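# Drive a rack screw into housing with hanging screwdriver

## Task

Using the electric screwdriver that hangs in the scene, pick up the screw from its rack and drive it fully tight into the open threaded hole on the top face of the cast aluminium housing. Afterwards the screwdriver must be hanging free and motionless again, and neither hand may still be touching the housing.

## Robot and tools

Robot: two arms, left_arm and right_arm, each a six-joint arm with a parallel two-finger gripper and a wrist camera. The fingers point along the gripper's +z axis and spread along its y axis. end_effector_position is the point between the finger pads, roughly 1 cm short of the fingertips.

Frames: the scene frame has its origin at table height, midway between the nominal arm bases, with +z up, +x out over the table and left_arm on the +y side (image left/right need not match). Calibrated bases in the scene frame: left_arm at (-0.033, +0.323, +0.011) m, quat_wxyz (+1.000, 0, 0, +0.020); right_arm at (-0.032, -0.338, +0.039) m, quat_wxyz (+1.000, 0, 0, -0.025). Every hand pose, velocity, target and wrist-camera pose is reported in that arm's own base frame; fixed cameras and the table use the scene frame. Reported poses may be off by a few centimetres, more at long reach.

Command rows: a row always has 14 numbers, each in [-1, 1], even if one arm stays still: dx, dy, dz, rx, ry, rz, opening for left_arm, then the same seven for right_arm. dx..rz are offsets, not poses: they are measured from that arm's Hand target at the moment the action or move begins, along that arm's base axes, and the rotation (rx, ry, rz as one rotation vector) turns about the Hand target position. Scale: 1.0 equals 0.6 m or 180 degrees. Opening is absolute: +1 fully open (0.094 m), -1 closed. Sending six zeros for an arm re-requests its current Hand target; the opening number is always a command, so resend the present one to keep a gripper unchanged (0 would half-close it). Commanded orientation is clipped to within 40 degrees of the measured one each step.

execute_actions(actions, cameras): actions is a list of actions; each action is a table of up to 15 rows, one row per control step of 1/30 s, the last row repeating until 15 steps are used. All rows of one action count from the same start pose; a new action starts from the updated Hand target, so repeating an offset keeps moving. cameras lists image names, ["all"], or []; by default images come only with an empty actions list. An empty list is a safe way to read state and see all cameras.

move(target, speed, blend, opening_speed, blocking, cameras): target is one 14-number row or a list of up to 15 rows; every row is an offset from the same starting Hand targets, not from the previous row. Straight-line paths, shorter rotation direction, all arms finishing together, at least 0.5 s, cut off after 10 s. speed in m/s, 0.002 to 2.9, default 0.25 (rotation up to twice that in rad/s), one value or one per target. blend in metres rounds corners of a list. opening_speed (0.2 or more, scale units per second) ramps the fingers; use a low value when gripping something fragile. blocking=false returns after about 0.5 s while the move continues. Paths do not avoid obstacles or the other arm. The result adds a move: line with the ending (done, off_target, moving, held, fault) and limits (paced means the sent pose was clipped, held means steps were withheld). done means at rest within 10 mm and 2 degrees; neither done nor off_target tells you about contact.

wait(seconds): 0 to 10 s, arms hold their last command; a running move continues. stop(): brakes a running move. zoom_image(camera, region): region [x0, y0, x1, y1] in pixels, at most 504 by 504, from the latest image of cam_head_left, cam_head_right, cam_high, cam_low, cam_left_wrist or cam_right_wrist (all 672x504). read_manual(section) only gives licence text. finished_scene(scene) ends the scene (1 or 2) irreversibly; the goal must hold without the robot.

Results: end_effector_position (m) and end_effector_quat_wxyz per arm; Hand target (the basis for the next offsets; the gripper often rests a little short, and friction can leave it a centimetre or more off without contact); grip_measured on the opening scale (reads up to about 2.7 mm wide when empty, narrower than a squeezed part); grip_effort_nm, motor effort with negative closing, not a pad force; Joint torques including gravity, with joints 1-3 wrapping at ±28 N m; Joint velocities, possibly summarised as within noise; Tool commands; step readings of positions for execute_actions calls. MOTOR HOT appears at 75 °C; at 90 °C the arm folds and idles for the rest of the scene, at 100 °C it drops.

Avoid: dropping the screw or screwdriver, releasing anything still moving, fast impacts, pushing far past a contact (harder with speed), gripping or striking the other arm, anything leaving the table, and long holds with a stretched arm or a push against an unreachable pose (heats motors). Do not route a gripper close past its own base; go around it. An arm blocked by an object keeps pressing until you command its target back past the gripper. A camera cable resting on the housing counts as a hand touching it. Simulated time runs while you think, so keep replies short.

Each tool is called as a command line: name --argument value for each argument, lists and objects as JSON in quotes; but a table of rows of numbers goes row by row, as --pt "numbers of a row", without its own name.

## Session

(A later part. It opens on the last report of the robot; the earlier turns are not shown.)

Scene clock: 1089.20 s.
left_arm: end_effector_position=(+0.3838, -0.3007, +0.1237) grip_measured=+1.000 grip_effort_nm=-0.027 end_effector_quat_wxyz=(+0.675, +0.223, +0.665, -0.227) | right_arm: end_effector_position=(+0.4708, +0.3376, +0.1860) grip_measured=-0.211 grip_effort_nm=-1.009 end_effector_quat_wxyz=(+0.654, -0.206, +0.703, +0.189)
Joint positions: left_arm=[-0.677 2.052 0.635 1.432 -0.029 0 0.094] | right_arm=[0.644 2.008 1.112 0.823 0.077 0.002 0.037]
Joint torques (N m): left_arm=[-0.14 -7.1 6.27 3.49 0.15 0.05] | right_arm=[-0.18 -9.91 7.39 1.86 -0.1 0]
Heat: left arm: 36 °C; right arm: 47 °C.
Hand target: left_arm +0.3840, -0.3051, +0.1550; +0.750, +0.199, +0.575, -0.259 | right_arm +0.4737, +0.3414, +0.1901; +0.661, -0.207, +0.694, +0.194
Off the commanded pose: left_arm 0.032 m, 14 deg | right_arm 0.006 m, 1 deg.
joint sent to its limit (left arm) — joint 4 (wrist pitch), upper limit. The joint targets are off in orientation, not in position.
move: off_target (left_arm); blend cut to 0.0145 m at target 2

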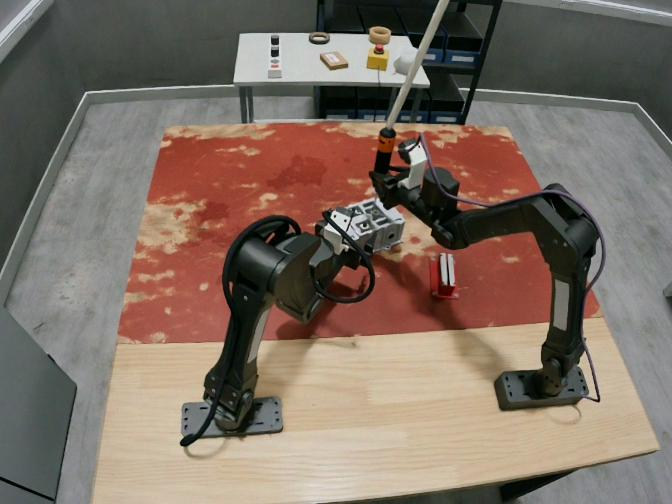

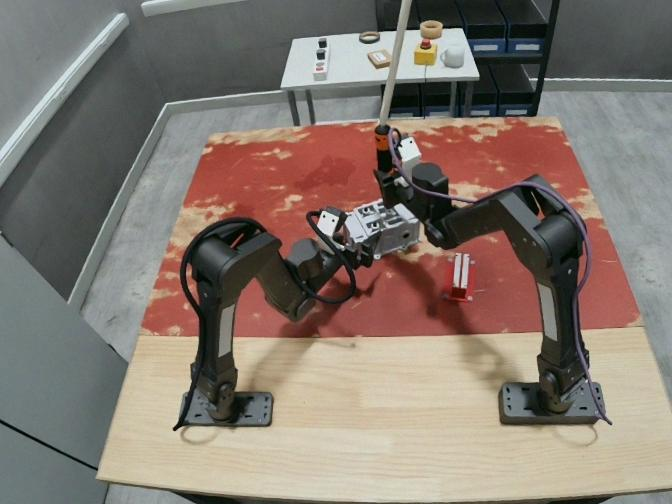

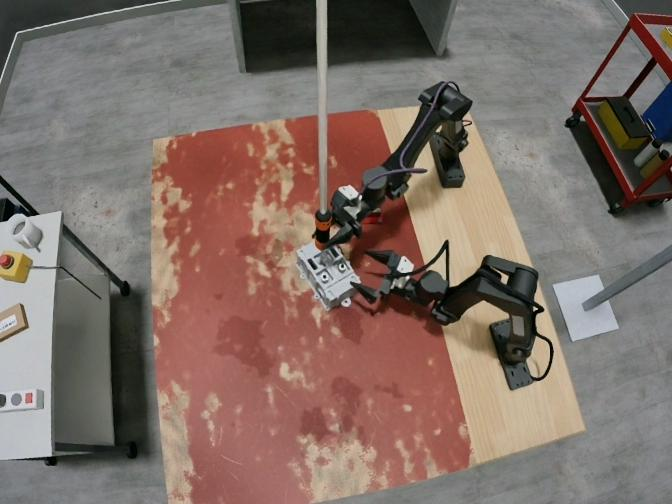

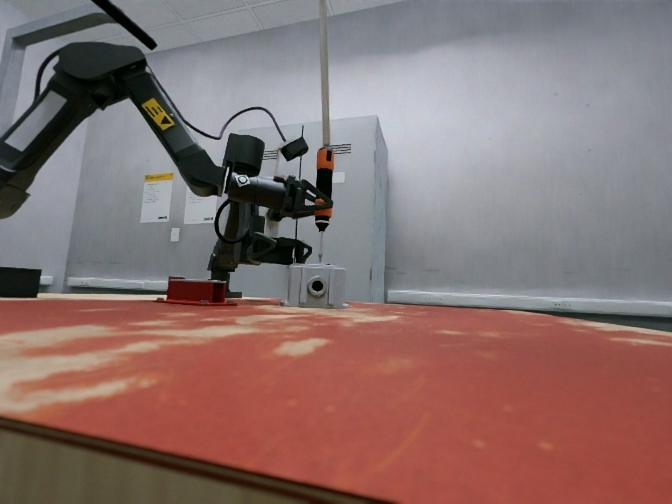

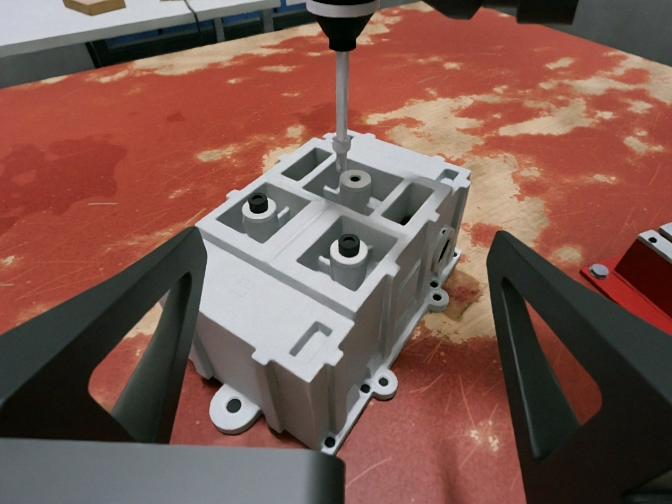

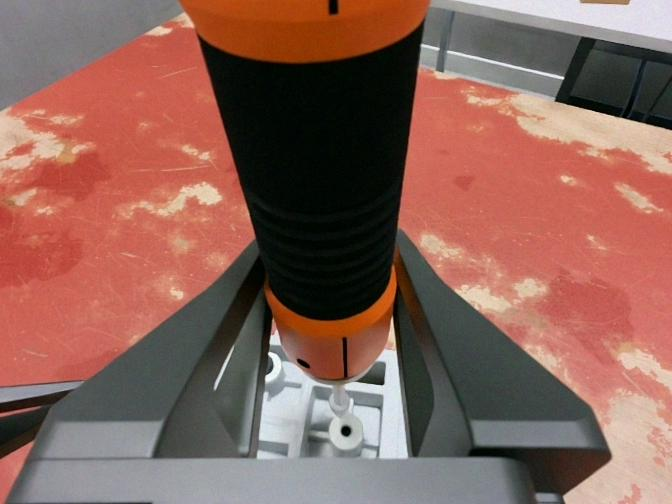

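move --target '[0,0,-0.005,0.04,0.053,0,1, -0.0092,-0.0103,0.0033,0,0,0,-0.4]' --speed 0.04 --cameras '["cam_right_wrist","cam_left_wrist"]'

zoom_image --camera "cam_left_wrist" --region '[280, 20, 420, 220]'

zoom_image --camera "cam_right_wrist" --region '[315, 380, 375, 450]'

Scene clock: 1165.40 s.
left_arm: end_effector_position=(+0.3833, -0.3009, +0.1296) grip_measured=+1.000 grip_effort_nm=-0.022 end_effector_quat_wxyz=(+0.671, +0.226, +0.669, -0.226) | right_arm: end_effector_position=(+0.4717, +0.3364, +0.1874) grip_measured=-0.211 grip_effort_nm=-1.009 end_effector_quat_wxyz=(+0.656, -0.205, +0.701, +0.189)
Joint positions: left_arm=[-0.677 2.01 0.635 1.378 -0.026 0 0.094] | right_arm=[0.641 2.008 1.112 0.829 0.077 0.002 0.037]
Joint torques (N m): left_arm=[-0.06 -11.36 6.41 1.97 0.15 -0.01] | right_arm=[-0.34 -12.11 4.51 1.89 -0.11 -0.03]
Heat: left arm: 43 °C; right arm: 48 °C.
Hand target: left_arm +0.3840, -0.3051, +0.1519; +0.686, +0.223, +0.651, -0.238 | right_arm +0.4682, +0.3353, +0.1922; +0.661, -0.207, +0.694, +0.195
Off the commanded pose: left_arm 0.023 m, 3 deg | right_arm 0.006 m, 1 deg.
move: off_target (left_arm)
Images, in order (width x height): cam_left_wrist 672x504, cam_right_wrist 672x504.

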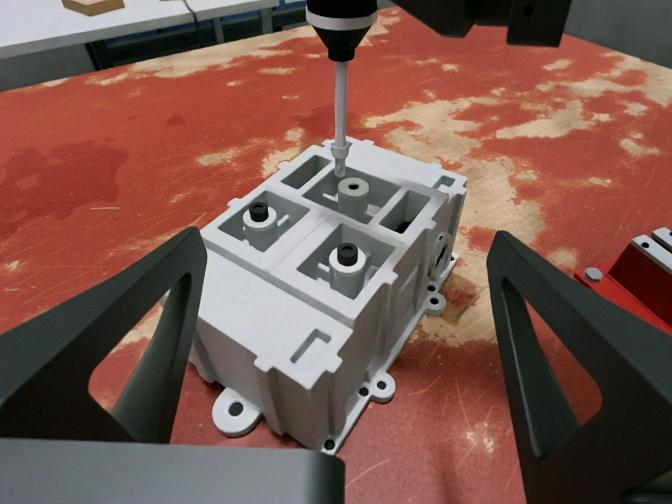

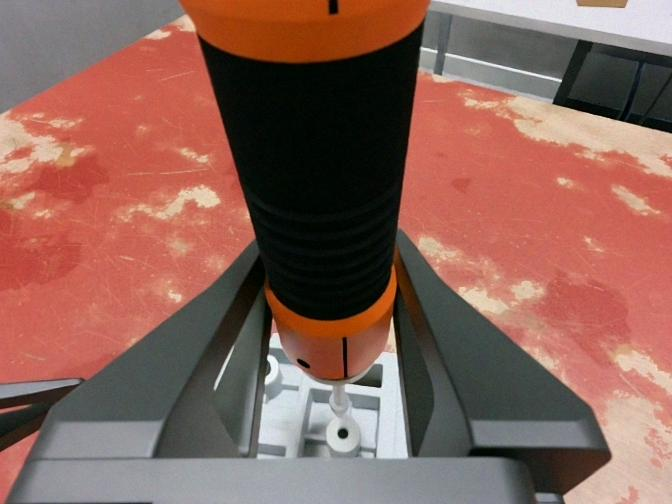

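Scaled by 2.520 from the camera's 672x504 image, which has a finer 960x720 frame.

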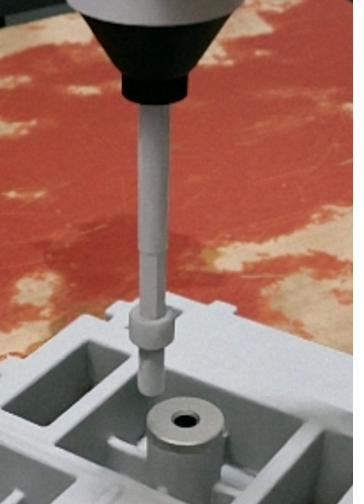

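Scaled by 7.200 from the camera's 672x504 image, which has a finer 960x720 frame.

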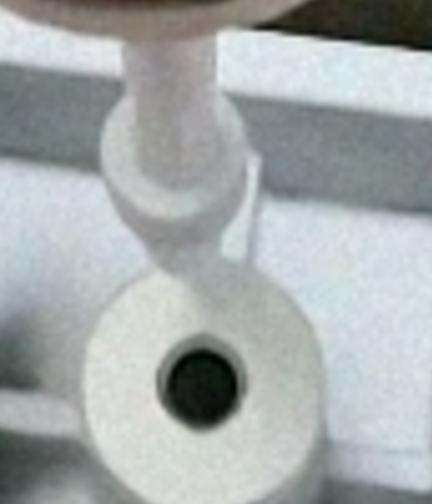

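move --target '[0,0,0,0,0,0,1, -0.0082,-0.0058,0.0017,0,0,0,-0.4]' --speed 0.04 --cameras '["cam_right_wrist","cam_left_wrist"]'

zoom_image --camera "cam_left_wrist" --region '[280, 20, 420, 220]'

zoom_image --camera "cam_right_wrist" --region '[315, 380, 375, 450]'

Scene clock: 1177.93 s.
left_arm: end_effector_position=(+0.3833, -0.3010, +0.1294) grip_measured=+1.000 grip_effort_nm=-0.017 end_effector_quat_wxyz=(+0.671, +0.226, +0.669, -0.227) | right_arm: end_effector_position=(+0.4682, +0.3338, +0.1804) grip_measured=-0.211 grip_effort_nm=-1.009 end_effector_quat_wxyz=(+0.654, -0.205, +0.703, +0.188)
Joint positions: left_arm=[-0.677 2.01 0.635 1.377 -0.026 0 0.094] | right_arm=[0.641 2.008 1.085 0.849 0.077 0.002 0.037]
Joint torques (N m): left_arm=[-0.06 -11.37 6.46 1.98 0.15 -0.02] | right_arm=[-0.16 -13.82 4.45 1.75 -0.16 -0.03]
Heat: left arm: 41 °C; right arm: 49 °C.
Hand target: left_arm +0.3840, -0.3051, +0.1519; +0.686, +0.223, +0.651, -0.238 | right_arm +0.4632, +0.3318, +0.1930; +0.661, -0.207, +0.694, +0.194
Off the commanded pose: left_arm 0.023 m, 3 deg | right_arm 0.014 m, 2 deg.
move: off_target (left_arm, right_arm)
Images, in order (width x height): cam_left_wrist 672x504, cam_right_wrist 672x504.

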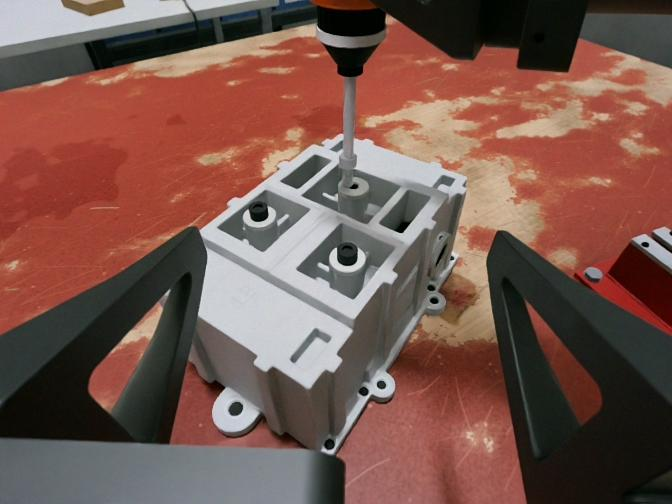

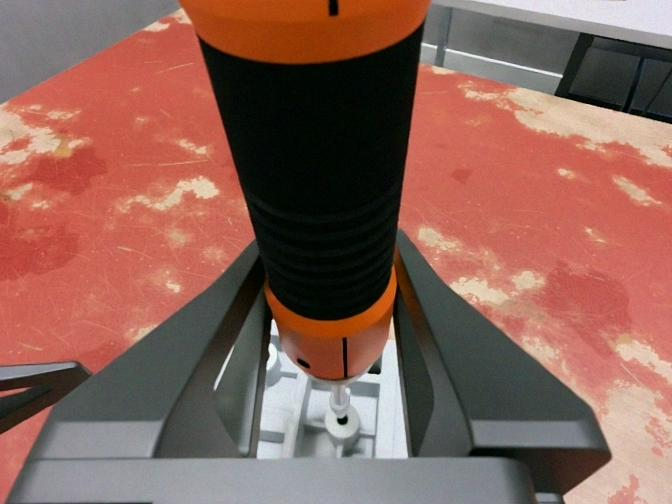

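Scaled by 2.520 from the camera's 672x504 image, which has a finer 960x720 frame.

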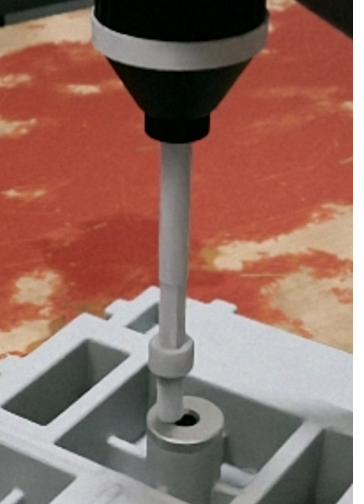

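Scaled by 7.200 from the camera's 672x504 image, which has a finer 960x720 frame.

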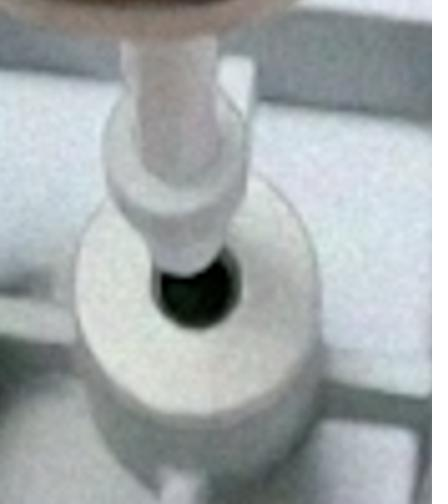

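move --target '[0,0,0,0,0,0,1, -0.0025,-0.0032,0.0083,0,0,0,-0.4]' --speed 0.04 --cameras '["cam_right_wrist","cam_left_wrist"]'

zoom_image --camera "cam_left_wrist" --region '[310, 120, 390, 220]'

zoom_image --camera "cam_right_wrist" --region '[315, 380, 375, 450]'

Scene clock: 1212.00 s.
left_arm: end_effector_position=(+0.3833, -0.3010, +0.1294) grip_measured=+1.000 grip_effort_nm=-0.022 end_effector_quat_wxyz=(+0.671, +0.226, +0.669, -0.227) | right_arm: end_effector_position=(+0.4672, +0.3330, +0.1809) grip_measured=-0.211 grip_effort_nm=-1.009 end_effector_quat_wxyz=(+0.654, -0.205, +0.703, +0.188)
Joint positions: left_arm=[-0.677 2.01 0.635 1.377 -0.026 0 0.094] | right_arm=[0.641 2.003 1.079 0.849 0.077 0.002 0.037]
Joint torques (N m): left_arm=[-0.06 -11.43 6.46 1.98 0.15 -0.01] | right_arm=[-0.29 -14.9 4.81 1.62 -0.17 -0.02]
Heat: left arm: 40 °C; right arm: 48 °C.
Hand target: left_arm +0.3840, -0.3051, +0.1520; +0.686, +0.223, +0.651, -0.238 | right_arm +0.4617, +0.3299, +0.1982; +0.661, -0.207, +0.694, +0.195
Off the commanded pose: left_arm 0.023 m, 3 deg | right_arm 0.018 m, 1 deg.
move: off_target (left_arm, right_arm)
Images, in order (width x height): cam_left_wrist 672x504, cam_right_wrist 672x504.

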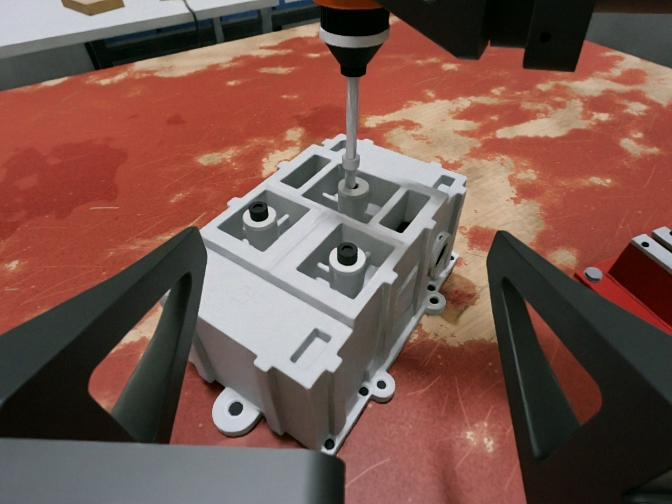

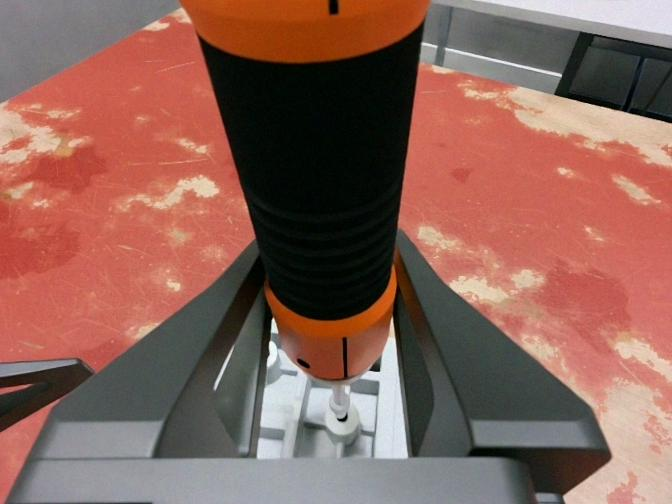

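Scaled by 5.040 from the camera's 672x504 image, which has a finer 960x720 frame.

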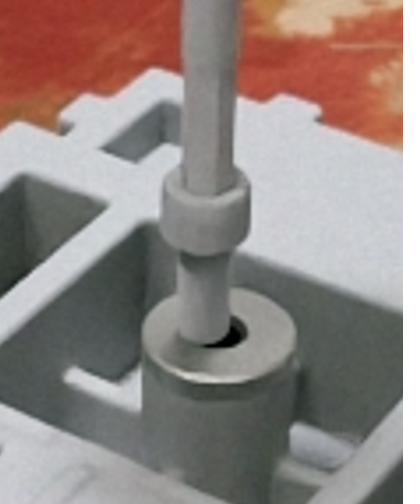

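Scaled by 7.200 from the camera's 672x504 image, which has a finer 960x720 frame.

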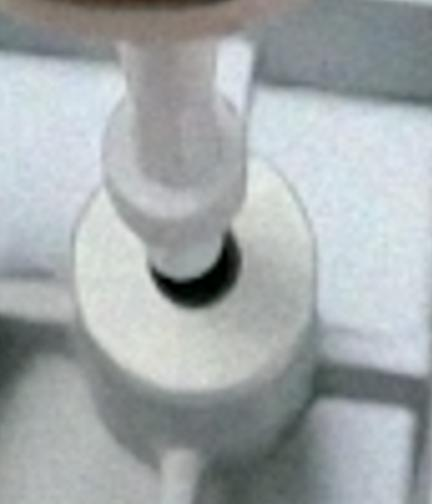

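move --target '[0,0,0,0,0,0,1, -0.001,-0.0042,0.0067,0,0,0,-0.4]' --speed 0.04 --cameras '["cam_right_wrist","cam_left_wrist"]'

zoom_image --camera "cam_left_wrist" --region '[310, 120, 390, 220]'

zoom_image --camera "cam_right_wrist" --region '[315, 380, 375, 450]'

Scene clock: 1236.53 s.
left_arm: end_effector_position=(+0.3833, -0.3010, +0.1293) grip_measured=+1.000 grip_effort_nm=-0.017 end_effector_quat_wxyz=(+0.670, +0.226, +0.669, -0.226) | right_arm: end_effector_position=(+0.4679, +0.3297, +0.1883) grip_measured=-0.211 grip_effort_nm=-1.009 end_effector_quat_wxyz=(+0.658, -0.202, +0.701, +0.188)
Joint positions: left_arm=[-0.677 2.01 0.635 1.377 -0.026 0 0.094] | right_arm=[0.636 1.985 1.079 0.841 0.077 0.002 0.037]
Joint torques (N m): left_arm=[-0.06 -11.4 6.46 1.98 0.14 -0.02] | right_arm=[-0.21 -14.91 4.52 1.64 -0.18 -0.01]
Heat: left arm: 39 °C; right arm: 47 °C.
Hand target: left_arm +0.3840, -0.3051, +0.1519; +0.686, +0.223, +0.651, -0.238 | right_arm +0.4611, +0.3274, +0.2023; +0.661, -0.207, +0.694, +0.195
Off the commanded pose: left_arm 0.023 m, 3 deg | right_arm 0.016 m, 1 deg.
move: off_target (left_arm, right_arm)
Images, in order (width x height): cam_left_wrist 672x504, cam_right_wrist 672x504.

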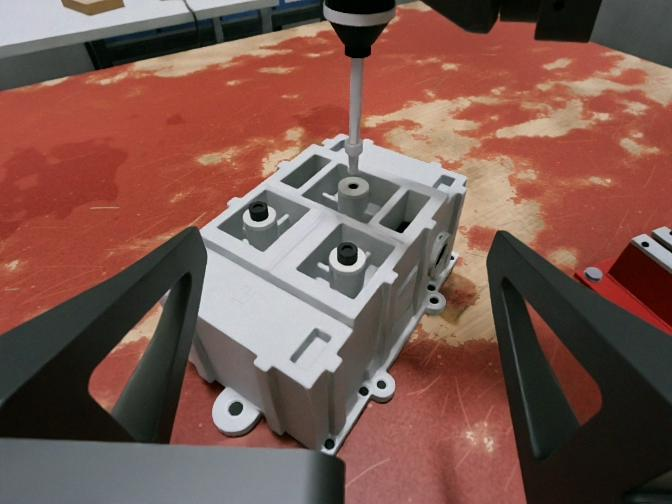

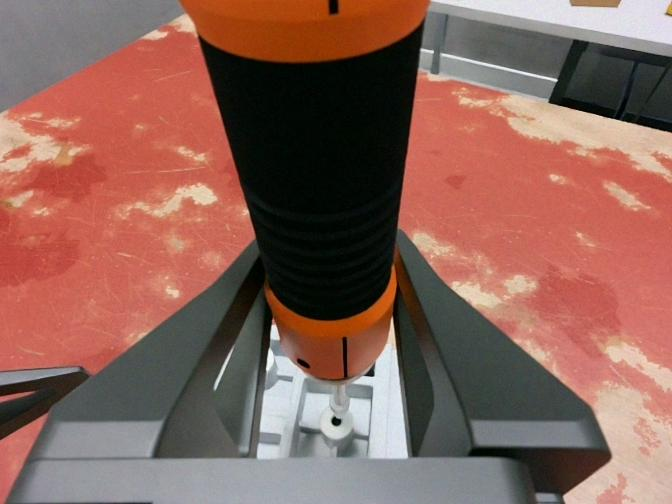

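Scaled by 5.040 from the camera's 672x504 image, which has a finer 960x720 frame.

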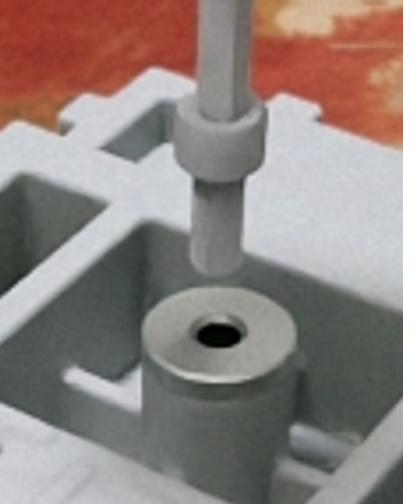

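Scaled by 7.200 from the camera's 672x504 image, which has a finer 960x720 frame.

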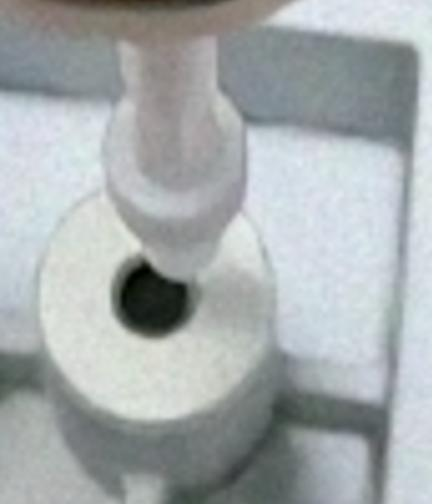

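move --target '[0,0,0,0,0,0,1, 0.0075,0.019,-0.0233,0,0,0,-0.4]' --speed 0.04 --cameras '["cam_right_wrist","cam_left_wrist"]'

zoom_image --camera "cam_left_wrist" --region '[310, 120, 390, 220]'

zoom_image --camera "cam_right_wrist" --region '[315, 380, 375, 450]'

Scene clock: 1292.60 s.
left_arm: end_effector_position=(+0.3833, -0.3010, +0.1293) grip_measured=+1.000 grip_effort_nm=-0.027 end_effector_quat_wxyz=(+0.670, +0.226, +0.669, -0.226) | right_arm: end_effector_position=(+0.4659, +0.3326, +0.1888) grip_measured=-0.211 grip_effort_nm=-1.013 end_effector_quat_wxyz=(+0.658, -0.204, +0.700, +0.190)
Joint positions: left_arm=[-0.677 2.01 0.635 1.377 -0.026 0 0.094] | right_arm=[0.642 1.985 1.079 0.843 0.077 0.002 0.037]
Joint torques (N m): left_arm=[-0.06 -11.36 6.43 1.97 0.15 -0.01] | right_arm=[0.91 -9.29 6.63 1.87 -0.01 -0.01]
Heat: left arm: 38 °C; right arm: 47 °C.
Hand target: left_arm +0.3840, -0.3051, +0.1519; +0.686, +0.223, +0.651, -0.238 | right_arm +0.4656, +0.3388, +0.1883; +0.661, -0.207, +0.694, +0.195
Off the commanded pose: left_arm 0.023 m, 3 deg | right_arm 0.006 m, 1 deg.
move: off_target (left_arm)
Images, in order (width x height): cam_left_wrist 672x504, cam_right_wrist 672x504.

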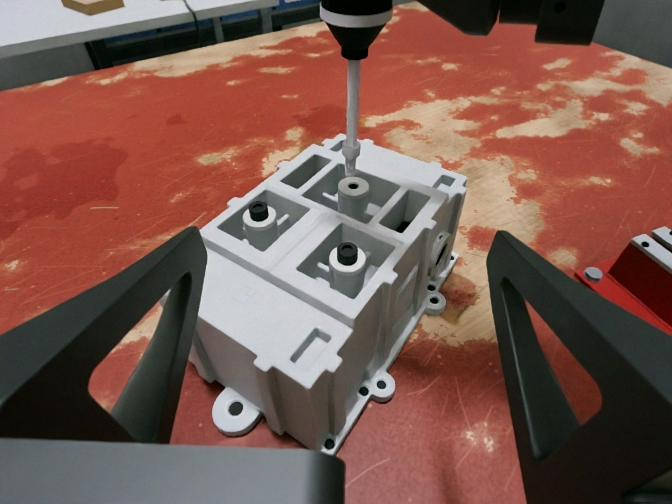

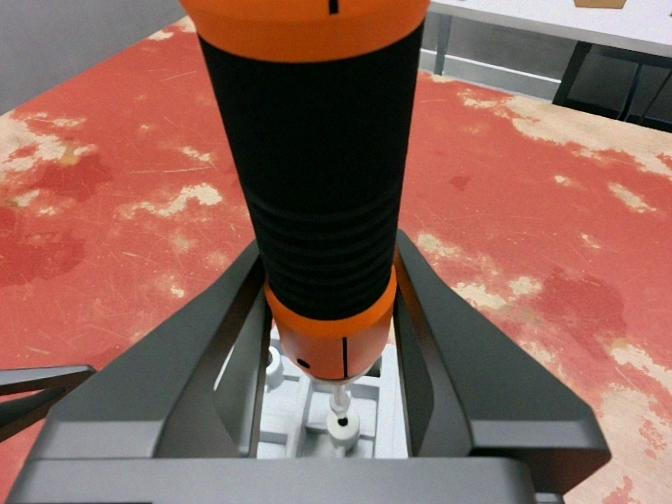

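Scaled by 5.040 from the camera's 672x504 image, which has a finer 960x720 frame.

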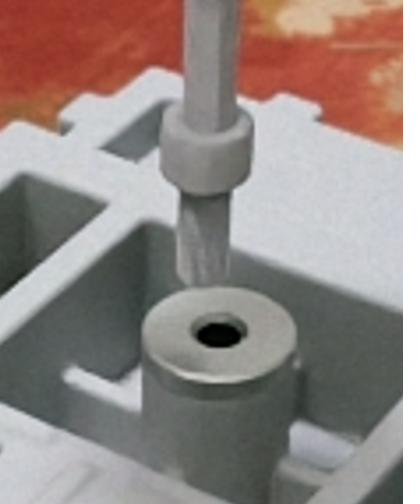

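Scaled by 7.200 from the camera's 672x504 image, which has a finer 960x720 frame.

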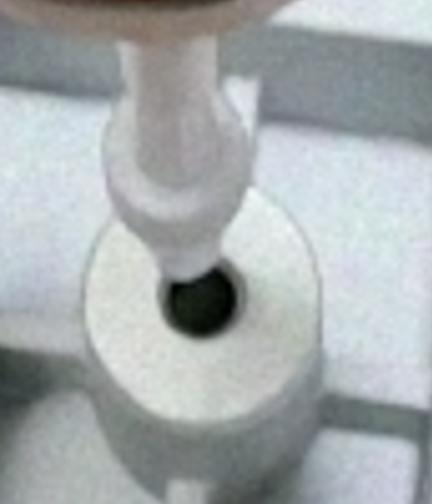

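move --target '[0,0,0,0,0,0,1, 0.0068,-0.0117,-0.01,0,0,0,-0.4]' --speed 0.04 --cameras '["cam_right_wrist","cam_left_wrist"]'

zoom_image --camera "cam_left_wrist" --region '[310, 120, 390, 220]'

zoom_image --camera "cam_right_wrist" --region '[315, 380, 375, 450]'

Scene clock: 1317.20 s.
left_arm: end_effector_position=(+0.3833, -0.3010, +0.1293) grip_measured=+1.000 grip_effort_nm=-0.017 end_effector_quat_wxyz=(+0.670, +0.226, +0.669, -0.226) | right_arm: end_effector_position=(+0.4709, +0.3279, +0.1865) grip_measured=-0.211 grip_effort_nm=-1.013 end_effector_quat_wxyz=(+0.662, -0.199, +0.698, +0.187)
Joint positions: left_arm=[-0.677 2.01 0.635 1.377 -0.026 0 0.094] | right_arm=[0.63 2 1.079 0.866 0.077 0.002 0.037]
Joint torques (N m): left_arm=[-0.06 -11.37 6.45 1.98 0.16 -0.02] | right_arm=[-0.09 -9.55 5.71 1.87 -0.25 -0.02]
Heat: left arm: 38 °C; right arm: 47 °C.
Hand target: left_arm +0.3840, -0.3051, +0.1519; +0.686, +0.223, +0.651, -0.238 | right_arm +0.4698, +0.3317, +0.1821; +0.661, -0.207, +0.694, +0.195
Off the commanded pose: left_arm 0.023 m, 3 deg | right_arm 0.006 m, 1 deg.
move: off_target (left_arm)
Images, in order (width x height): cam_left_wrist 672x504, cam_right_wrist 672x504.

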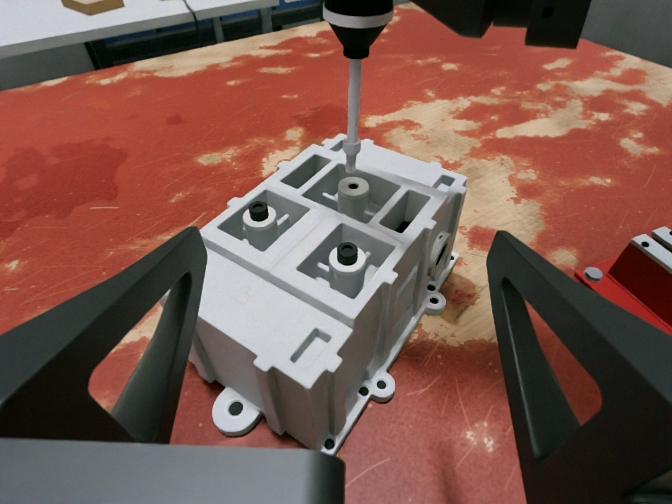

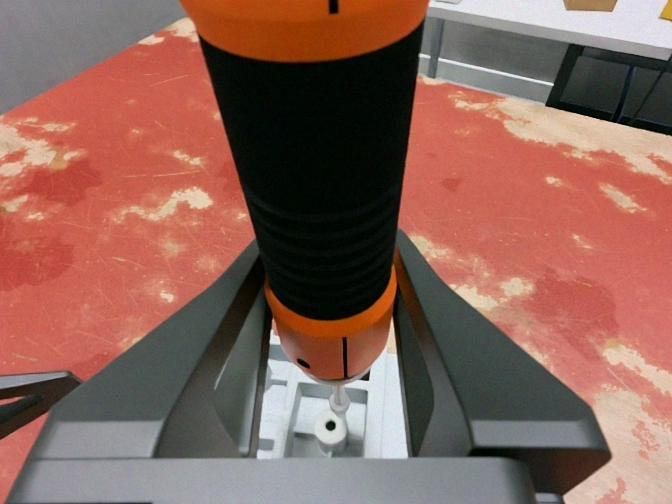

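Scaled by 5.040 from the camera's 672x504 image, which has a finer 960x720 frame.

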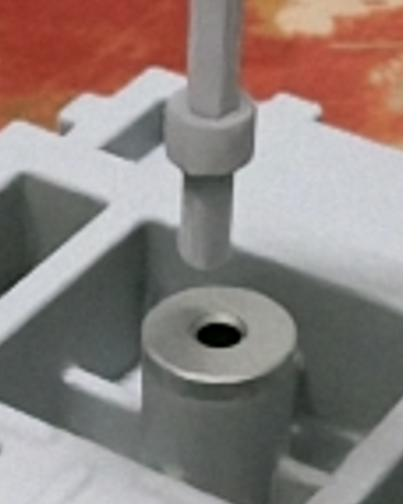

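Scaled by 7.200 from the camera's 672x504 image, which has a finer 960x720 frame.

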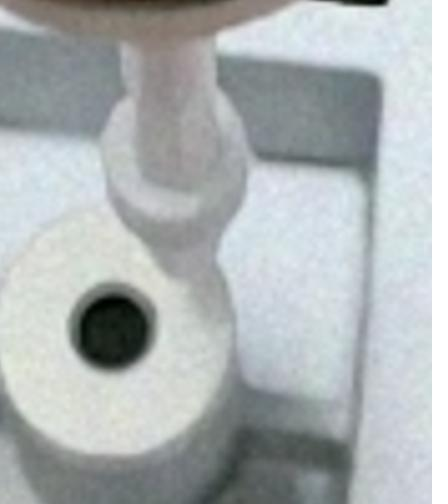

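move --target '[0,0,0,0,0,0,1, -0.0072,-0.0257,0.0583,0,0,0,-0.4]' --speed 0.08

move --target '[0,0,0,0,0,0,1, 0.006,0.0375,-0.0398,0,0,0,-0.4]' --speed 0.06 --cameras '["cam_right_wrist","cam_left_wrist"]'

zoom_image --camera "cam_left_wrist" --region '[310, 120, 390, 220]'

zoom_image --camera "cam_right_wrist" --region '[315, 380, 375, 450]'

Scene clock: 1349.80 s.
left_arm: end_effector_position=(+0.3833, -0.3010, +0.1293) grip_measured=+1.000 grip_effort_nm=-0.017 end_effector_quat_wxyz=(+0.670, +0.226, +0.669, -0.226) | right_arm: end_effector_position=(+0.4716, +0.3162, +0.2024) grip_measured=-0.211 grip_effort_nm=-1.009 end_effector_quat_wxyz=(+0.656, -0.200, +0.704, +0.186)
Joint positions: left_arm=[-0.677 2.01 0.635 1.377 -0.026 0 0.094] | right_arm=[0.605 1.934 1.079 0.784 0.052 0.002 0.037]
Joint torques (N m): left_arm=[-0.08 -11.4 6.45 1.99 0.14 -0.02] | right_arm=[-0.08 -13.76 5.48 1.61 -0.25 -0.05]
Heat: left arm: 39 °C; right arm: 46 °C.
Hand target: left_arm +0.3840, -0.3051, +0.1519; +0.686, +0.223, +0.651, -0.238 | right_arm +0.4654, +0.3163, +0.2173; +0.661, -0.206, +0.694, +0.195
Off the commanded pose: left_arm 0.023 m, 3 deg | right_arm 0.016 m, 2 deg.
move: off_target (left_arm, right_arm)

Scene clock: 1350.90 s.
left_arm: end_effector_position=(+0.3833, -0.3010, +0.1293) grip_measured=+1.000 grip_effort_nm=-0.027 end_effector_quat_wxyz=(+0.670, +0.226, +0.669, -0.226) | right_arm: end_effector_position=(+0.4662, +0.3320, +0.1818) grip_measured=-0.211 grip_effort_nm=-1.013 end_effector_quat_wxyz=(+0.649, -0.208, +0.707, +0.188)
Joint positions: left_arm=[-0.677 2.01 0.635 1.377 -0.026 0 0.094] | right_arm=[0.639 1.988 1.079 0.821 0.07 0.002 0.037]
Joint torques (N m): left_arm=[-0.01 -11.4 6.46 1.99 0.15 -0.01] | right_arm=[0.55 -10.03 8.18 1.92 0 -0.03]
Heat: left arm: 39 °C; right arm: 46 °C.
Hand target: left_arm +0.3840, -0.3051, +0.1519; +0.686, +0.223, +0.651, -0.238 | right_arm +0.4690, +0.3388, +0.1933; +0.661, -0.207, +0.694, +0.195
Off the commanded pose: left_arm 0.023 m, 3 deg | right_arm 0.014 m, 2 deg.
move: off_target (left_arm, right_arm)
Images, in order (width x height): cam_left_wrist 672x504, cam_right_wrist 672x504.

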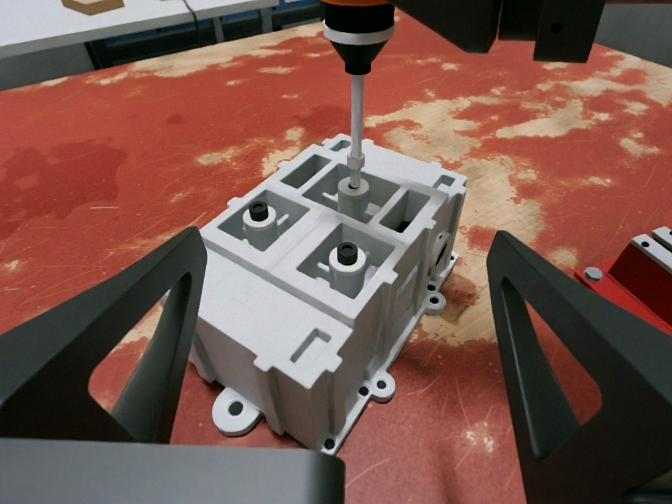

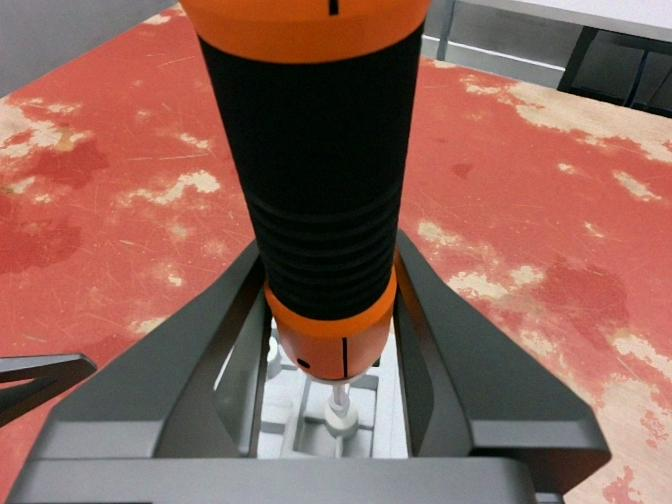

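Scaled by 5.040 from the camera's 672x504 image, which has a finer 960x720 frame.

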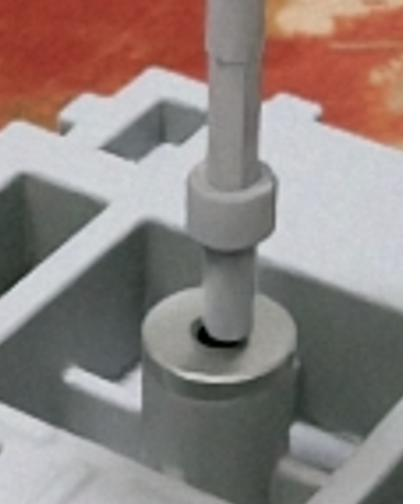

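Scaled by 7.200 from the camera's 672x504 image, which has a finer 960x720 frame.

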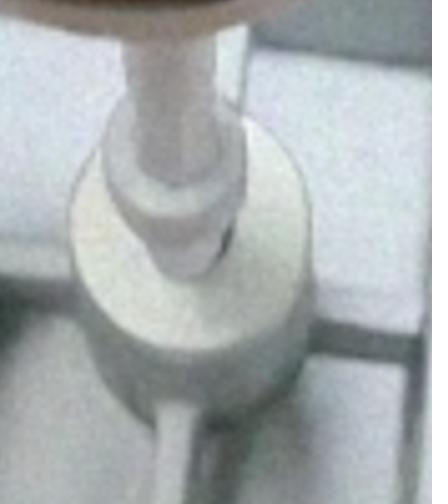

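move --target '[0,0,0,0,0,0,1, 0,0,0,0.0036,-0.0056,0,-0.4]' --speed 0.04 --cameras '["cam_right_wrist","cam_left_wrist"]'

zoom_image --camera "cam_left_wrist" --region '[310, 120, 390, 220]'

zoom_image --camera "cam_right_wrist" --region '[315, 380, 375, 450]'

Scene clock: 1372.07 s.
left_arm: end_effector_position=(+0.3833, -0.3010, +0.1293) grip_measured=+1.000 grip_effort_nm=-0.027 end_effector_quat_wxyz=(+0.670, +0.226, +0.669, -0.226) | right_arm: end_effector_position=(+0.4672, +0.3325, +0.1878) grip_measured=-0.211 grip_effort_nm=-1.009 end_effector_quat_wxyz=(+0.660, -0.204, +0.697, +0.192)
Joint positions: left_arm=[-0.677 2.01 0.635 1.377 -0.026 0 0.094] | right_arm=[0.639 1.995 1.079 0.86 0.071 0.002 0.037]
Joint torques (N m): left_arm=[-0.08 -11.37 6.42 1.98 0.14 -0.01] | right_arm=[0.64 -9.51 7.61 1.9 0.01 -0.05]
Heat: left arm: 39 °C; right arm: 47 °C.
Hand target: left_arm +0.3840, -0.3051, +0.1519; +0.686, +0.223, +0.651, -0.238 | right_arm +0.4690, +0.3388, +0.1934; +0.669, -0.205, +0.687, +0.197
Off the commanded pose: left_arm 0.023 m, 3 deg | right_arm 0.009 m, 2 deg.
move: off_target (left_arm)
Images, in order (width x height): cam_left_wrist 672x504, cam_right_wrist 672x504.

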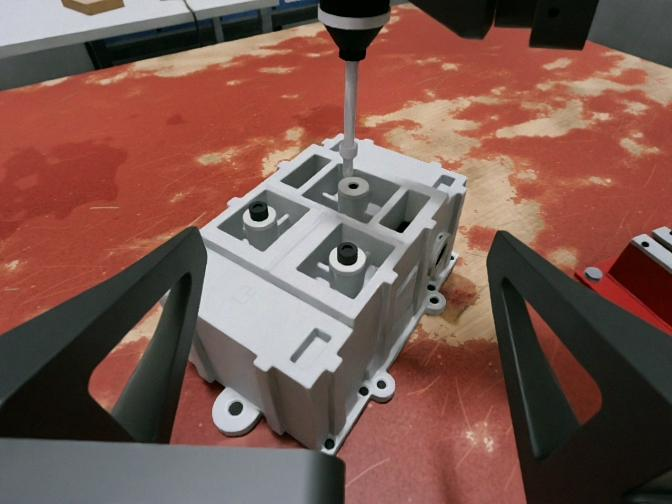

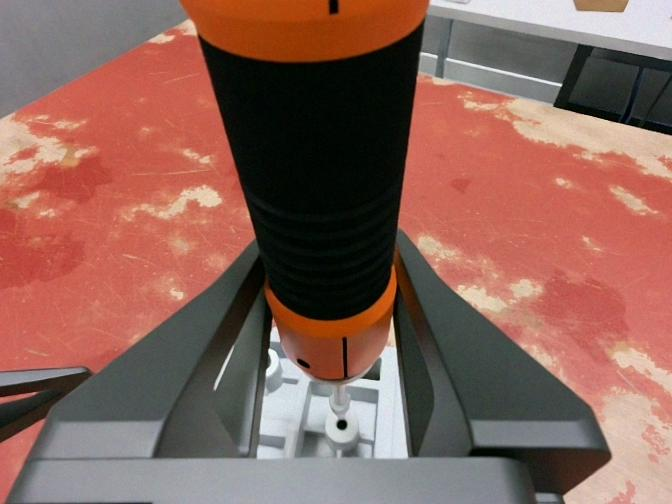

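Scaled by 5.040 from the camera's 672x504 image, which has a finer 960x720 frame.

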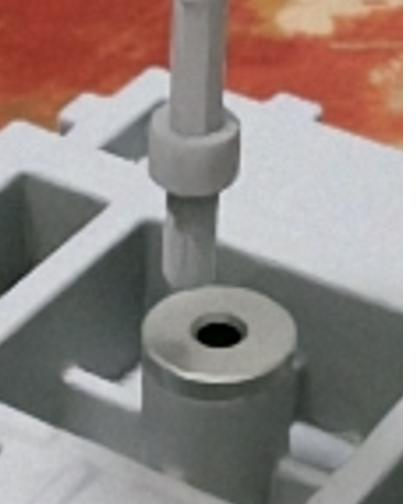

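Scaled by 7.200 from the camera's 672x504 image, which has a finer 960x720 frame.

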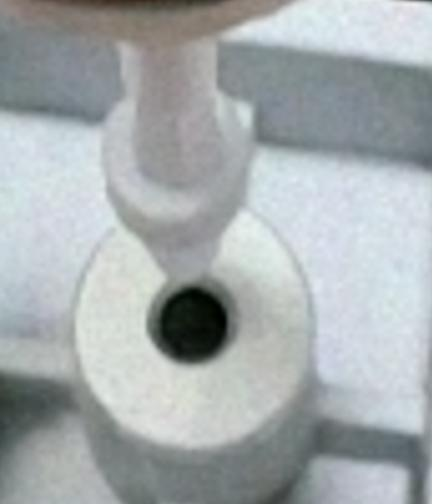

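move --target '[0,0,0,0,0,0,1, 0,0,0.045,0,0,0,-0.4]' --speed 0.06

move --target '[0,0,0,0,0,0,1, -0.0013,-0.0012,-0.0382,0,0,0,-0.4]' --speed 0.06 --cameras '["cam_right_wrist","cam_left_wrist"]'

zoom_image --camera "cam_left_wrist" --region '[310, 120, 390, 220]'

zoom_image --camera "cam_right_wrist" --region '[315, 380, 375, 450]'

Scene clock: 1408.57 s.
left_arm: end_effector_position=(+0.3833, -0.3010, +0.1293) grip_measured=+1.000 grip_effort_nm=-0.022 end_effector_quat_wxyz=(+0.670, +0.226, +0.669, -0.226) | right_arm: end_effector_position=(+0.4691, +0.3338, +0.1811) grip_measured=-0.211 grip_effort_nm=-1.009 end_effector_quat_wxyz=(+0.645, -0.209, +0.711, +0.186)
Joint positions: left_arm=[-0.677 2.01 0.635 1.377 -0.026 0 0.094] | right_arm=[0.639 1.995 1.099 0.797 0.071 0.002 0.037]
Joint torques (N m): left_arm=[-0.05 -11.4 6.46 1.99 0.15 -0.01] | right_arm=[0.58 -15.1 8.95 1.58 0 -0.06]
Heat: left arm: 40 °C; right arm: 49 °C.
Hand target: left_arm +0.3840, -0.3051, +0.1519; +0.686, +0.223, +0.651, -0.238 | right_arm +0.4690, +0.3388, +0.2204; +0.669, -0.205, +0.687, +0.197
Off the commanded pose: left_arm 0.023 m, 3 deg | right_arm 0.040 m, 4 deg.
move: off_target (left_arm, right_arm)

Scene clock: 1409.57 s.
left_arm: end_effector_position=(+0.3833, -0.3010, +0.1293) grip_measured=+1.000 grip_effort_nm=-0.027 end_effector_quat_wxyz=(+0.670, +0.226, +0.669, -0.226) | right_arm: end_effector_position=(+0.4698, +0.3343, +0.1931) grip_measured=-0.211 grip_effort_nm=-1.009 end_effector_quat_wxyz=(+0.662, -0.203, +0.695, +0.193)
Joint positions: left_arm=[-0.677 2.01 0.635 1.377 -0.026 0 0.094] | right_arm=[0.639 1.995 1.099 0.846 0.071 0.002 0.037]
Joint torques (N m): left_arm=[-0.08 -11.4 6.46 1.98 0.15 -0.01] | right_arm=[0.46 -10.66 6.13 1.9 0 -0.03]
Heat: left arm: 40 °C; right arm: 49 °C.
Hand target: left_arm +0.3840, -0.3051, +0.1519; +0.686, +0.223, +0.651, -0.238 | right_arm +0.4682, +0.3381, +0.1975; +0.669, -0.205, +0.687, +0.197
Off the commanded pose: left_arm 0.023 m, 3 deg | right_arm 0.006 m, 1 deg.
move: off_target (left_arm)
Images, in order (width x height): cam_left_wrist 672x504, cam_right_wrist 672x504.

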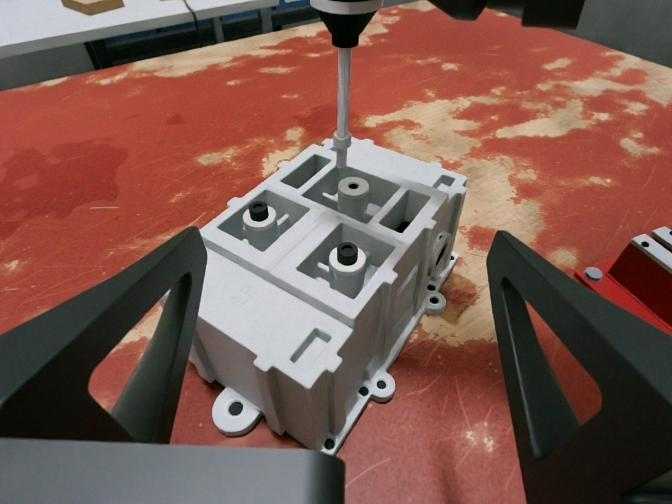

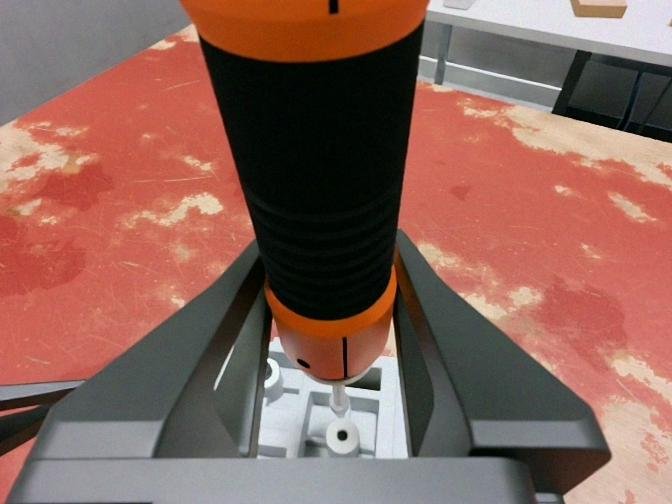

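Scaled by 5.040 from the camera's 672x504 image, which has a finer 960x720 frame.

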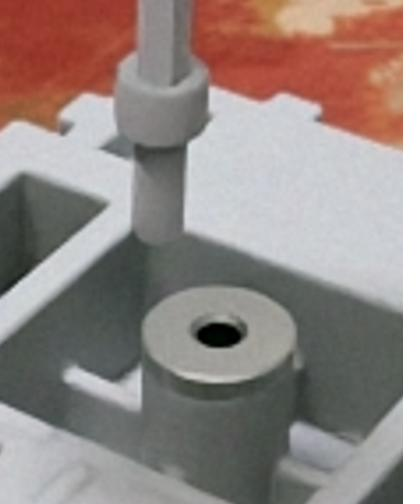

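Scaled by 7.200 from the camera's 672x504 image, which has a finer 960x720 frame.

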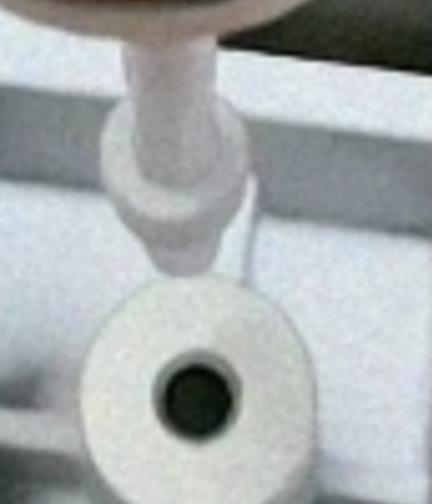

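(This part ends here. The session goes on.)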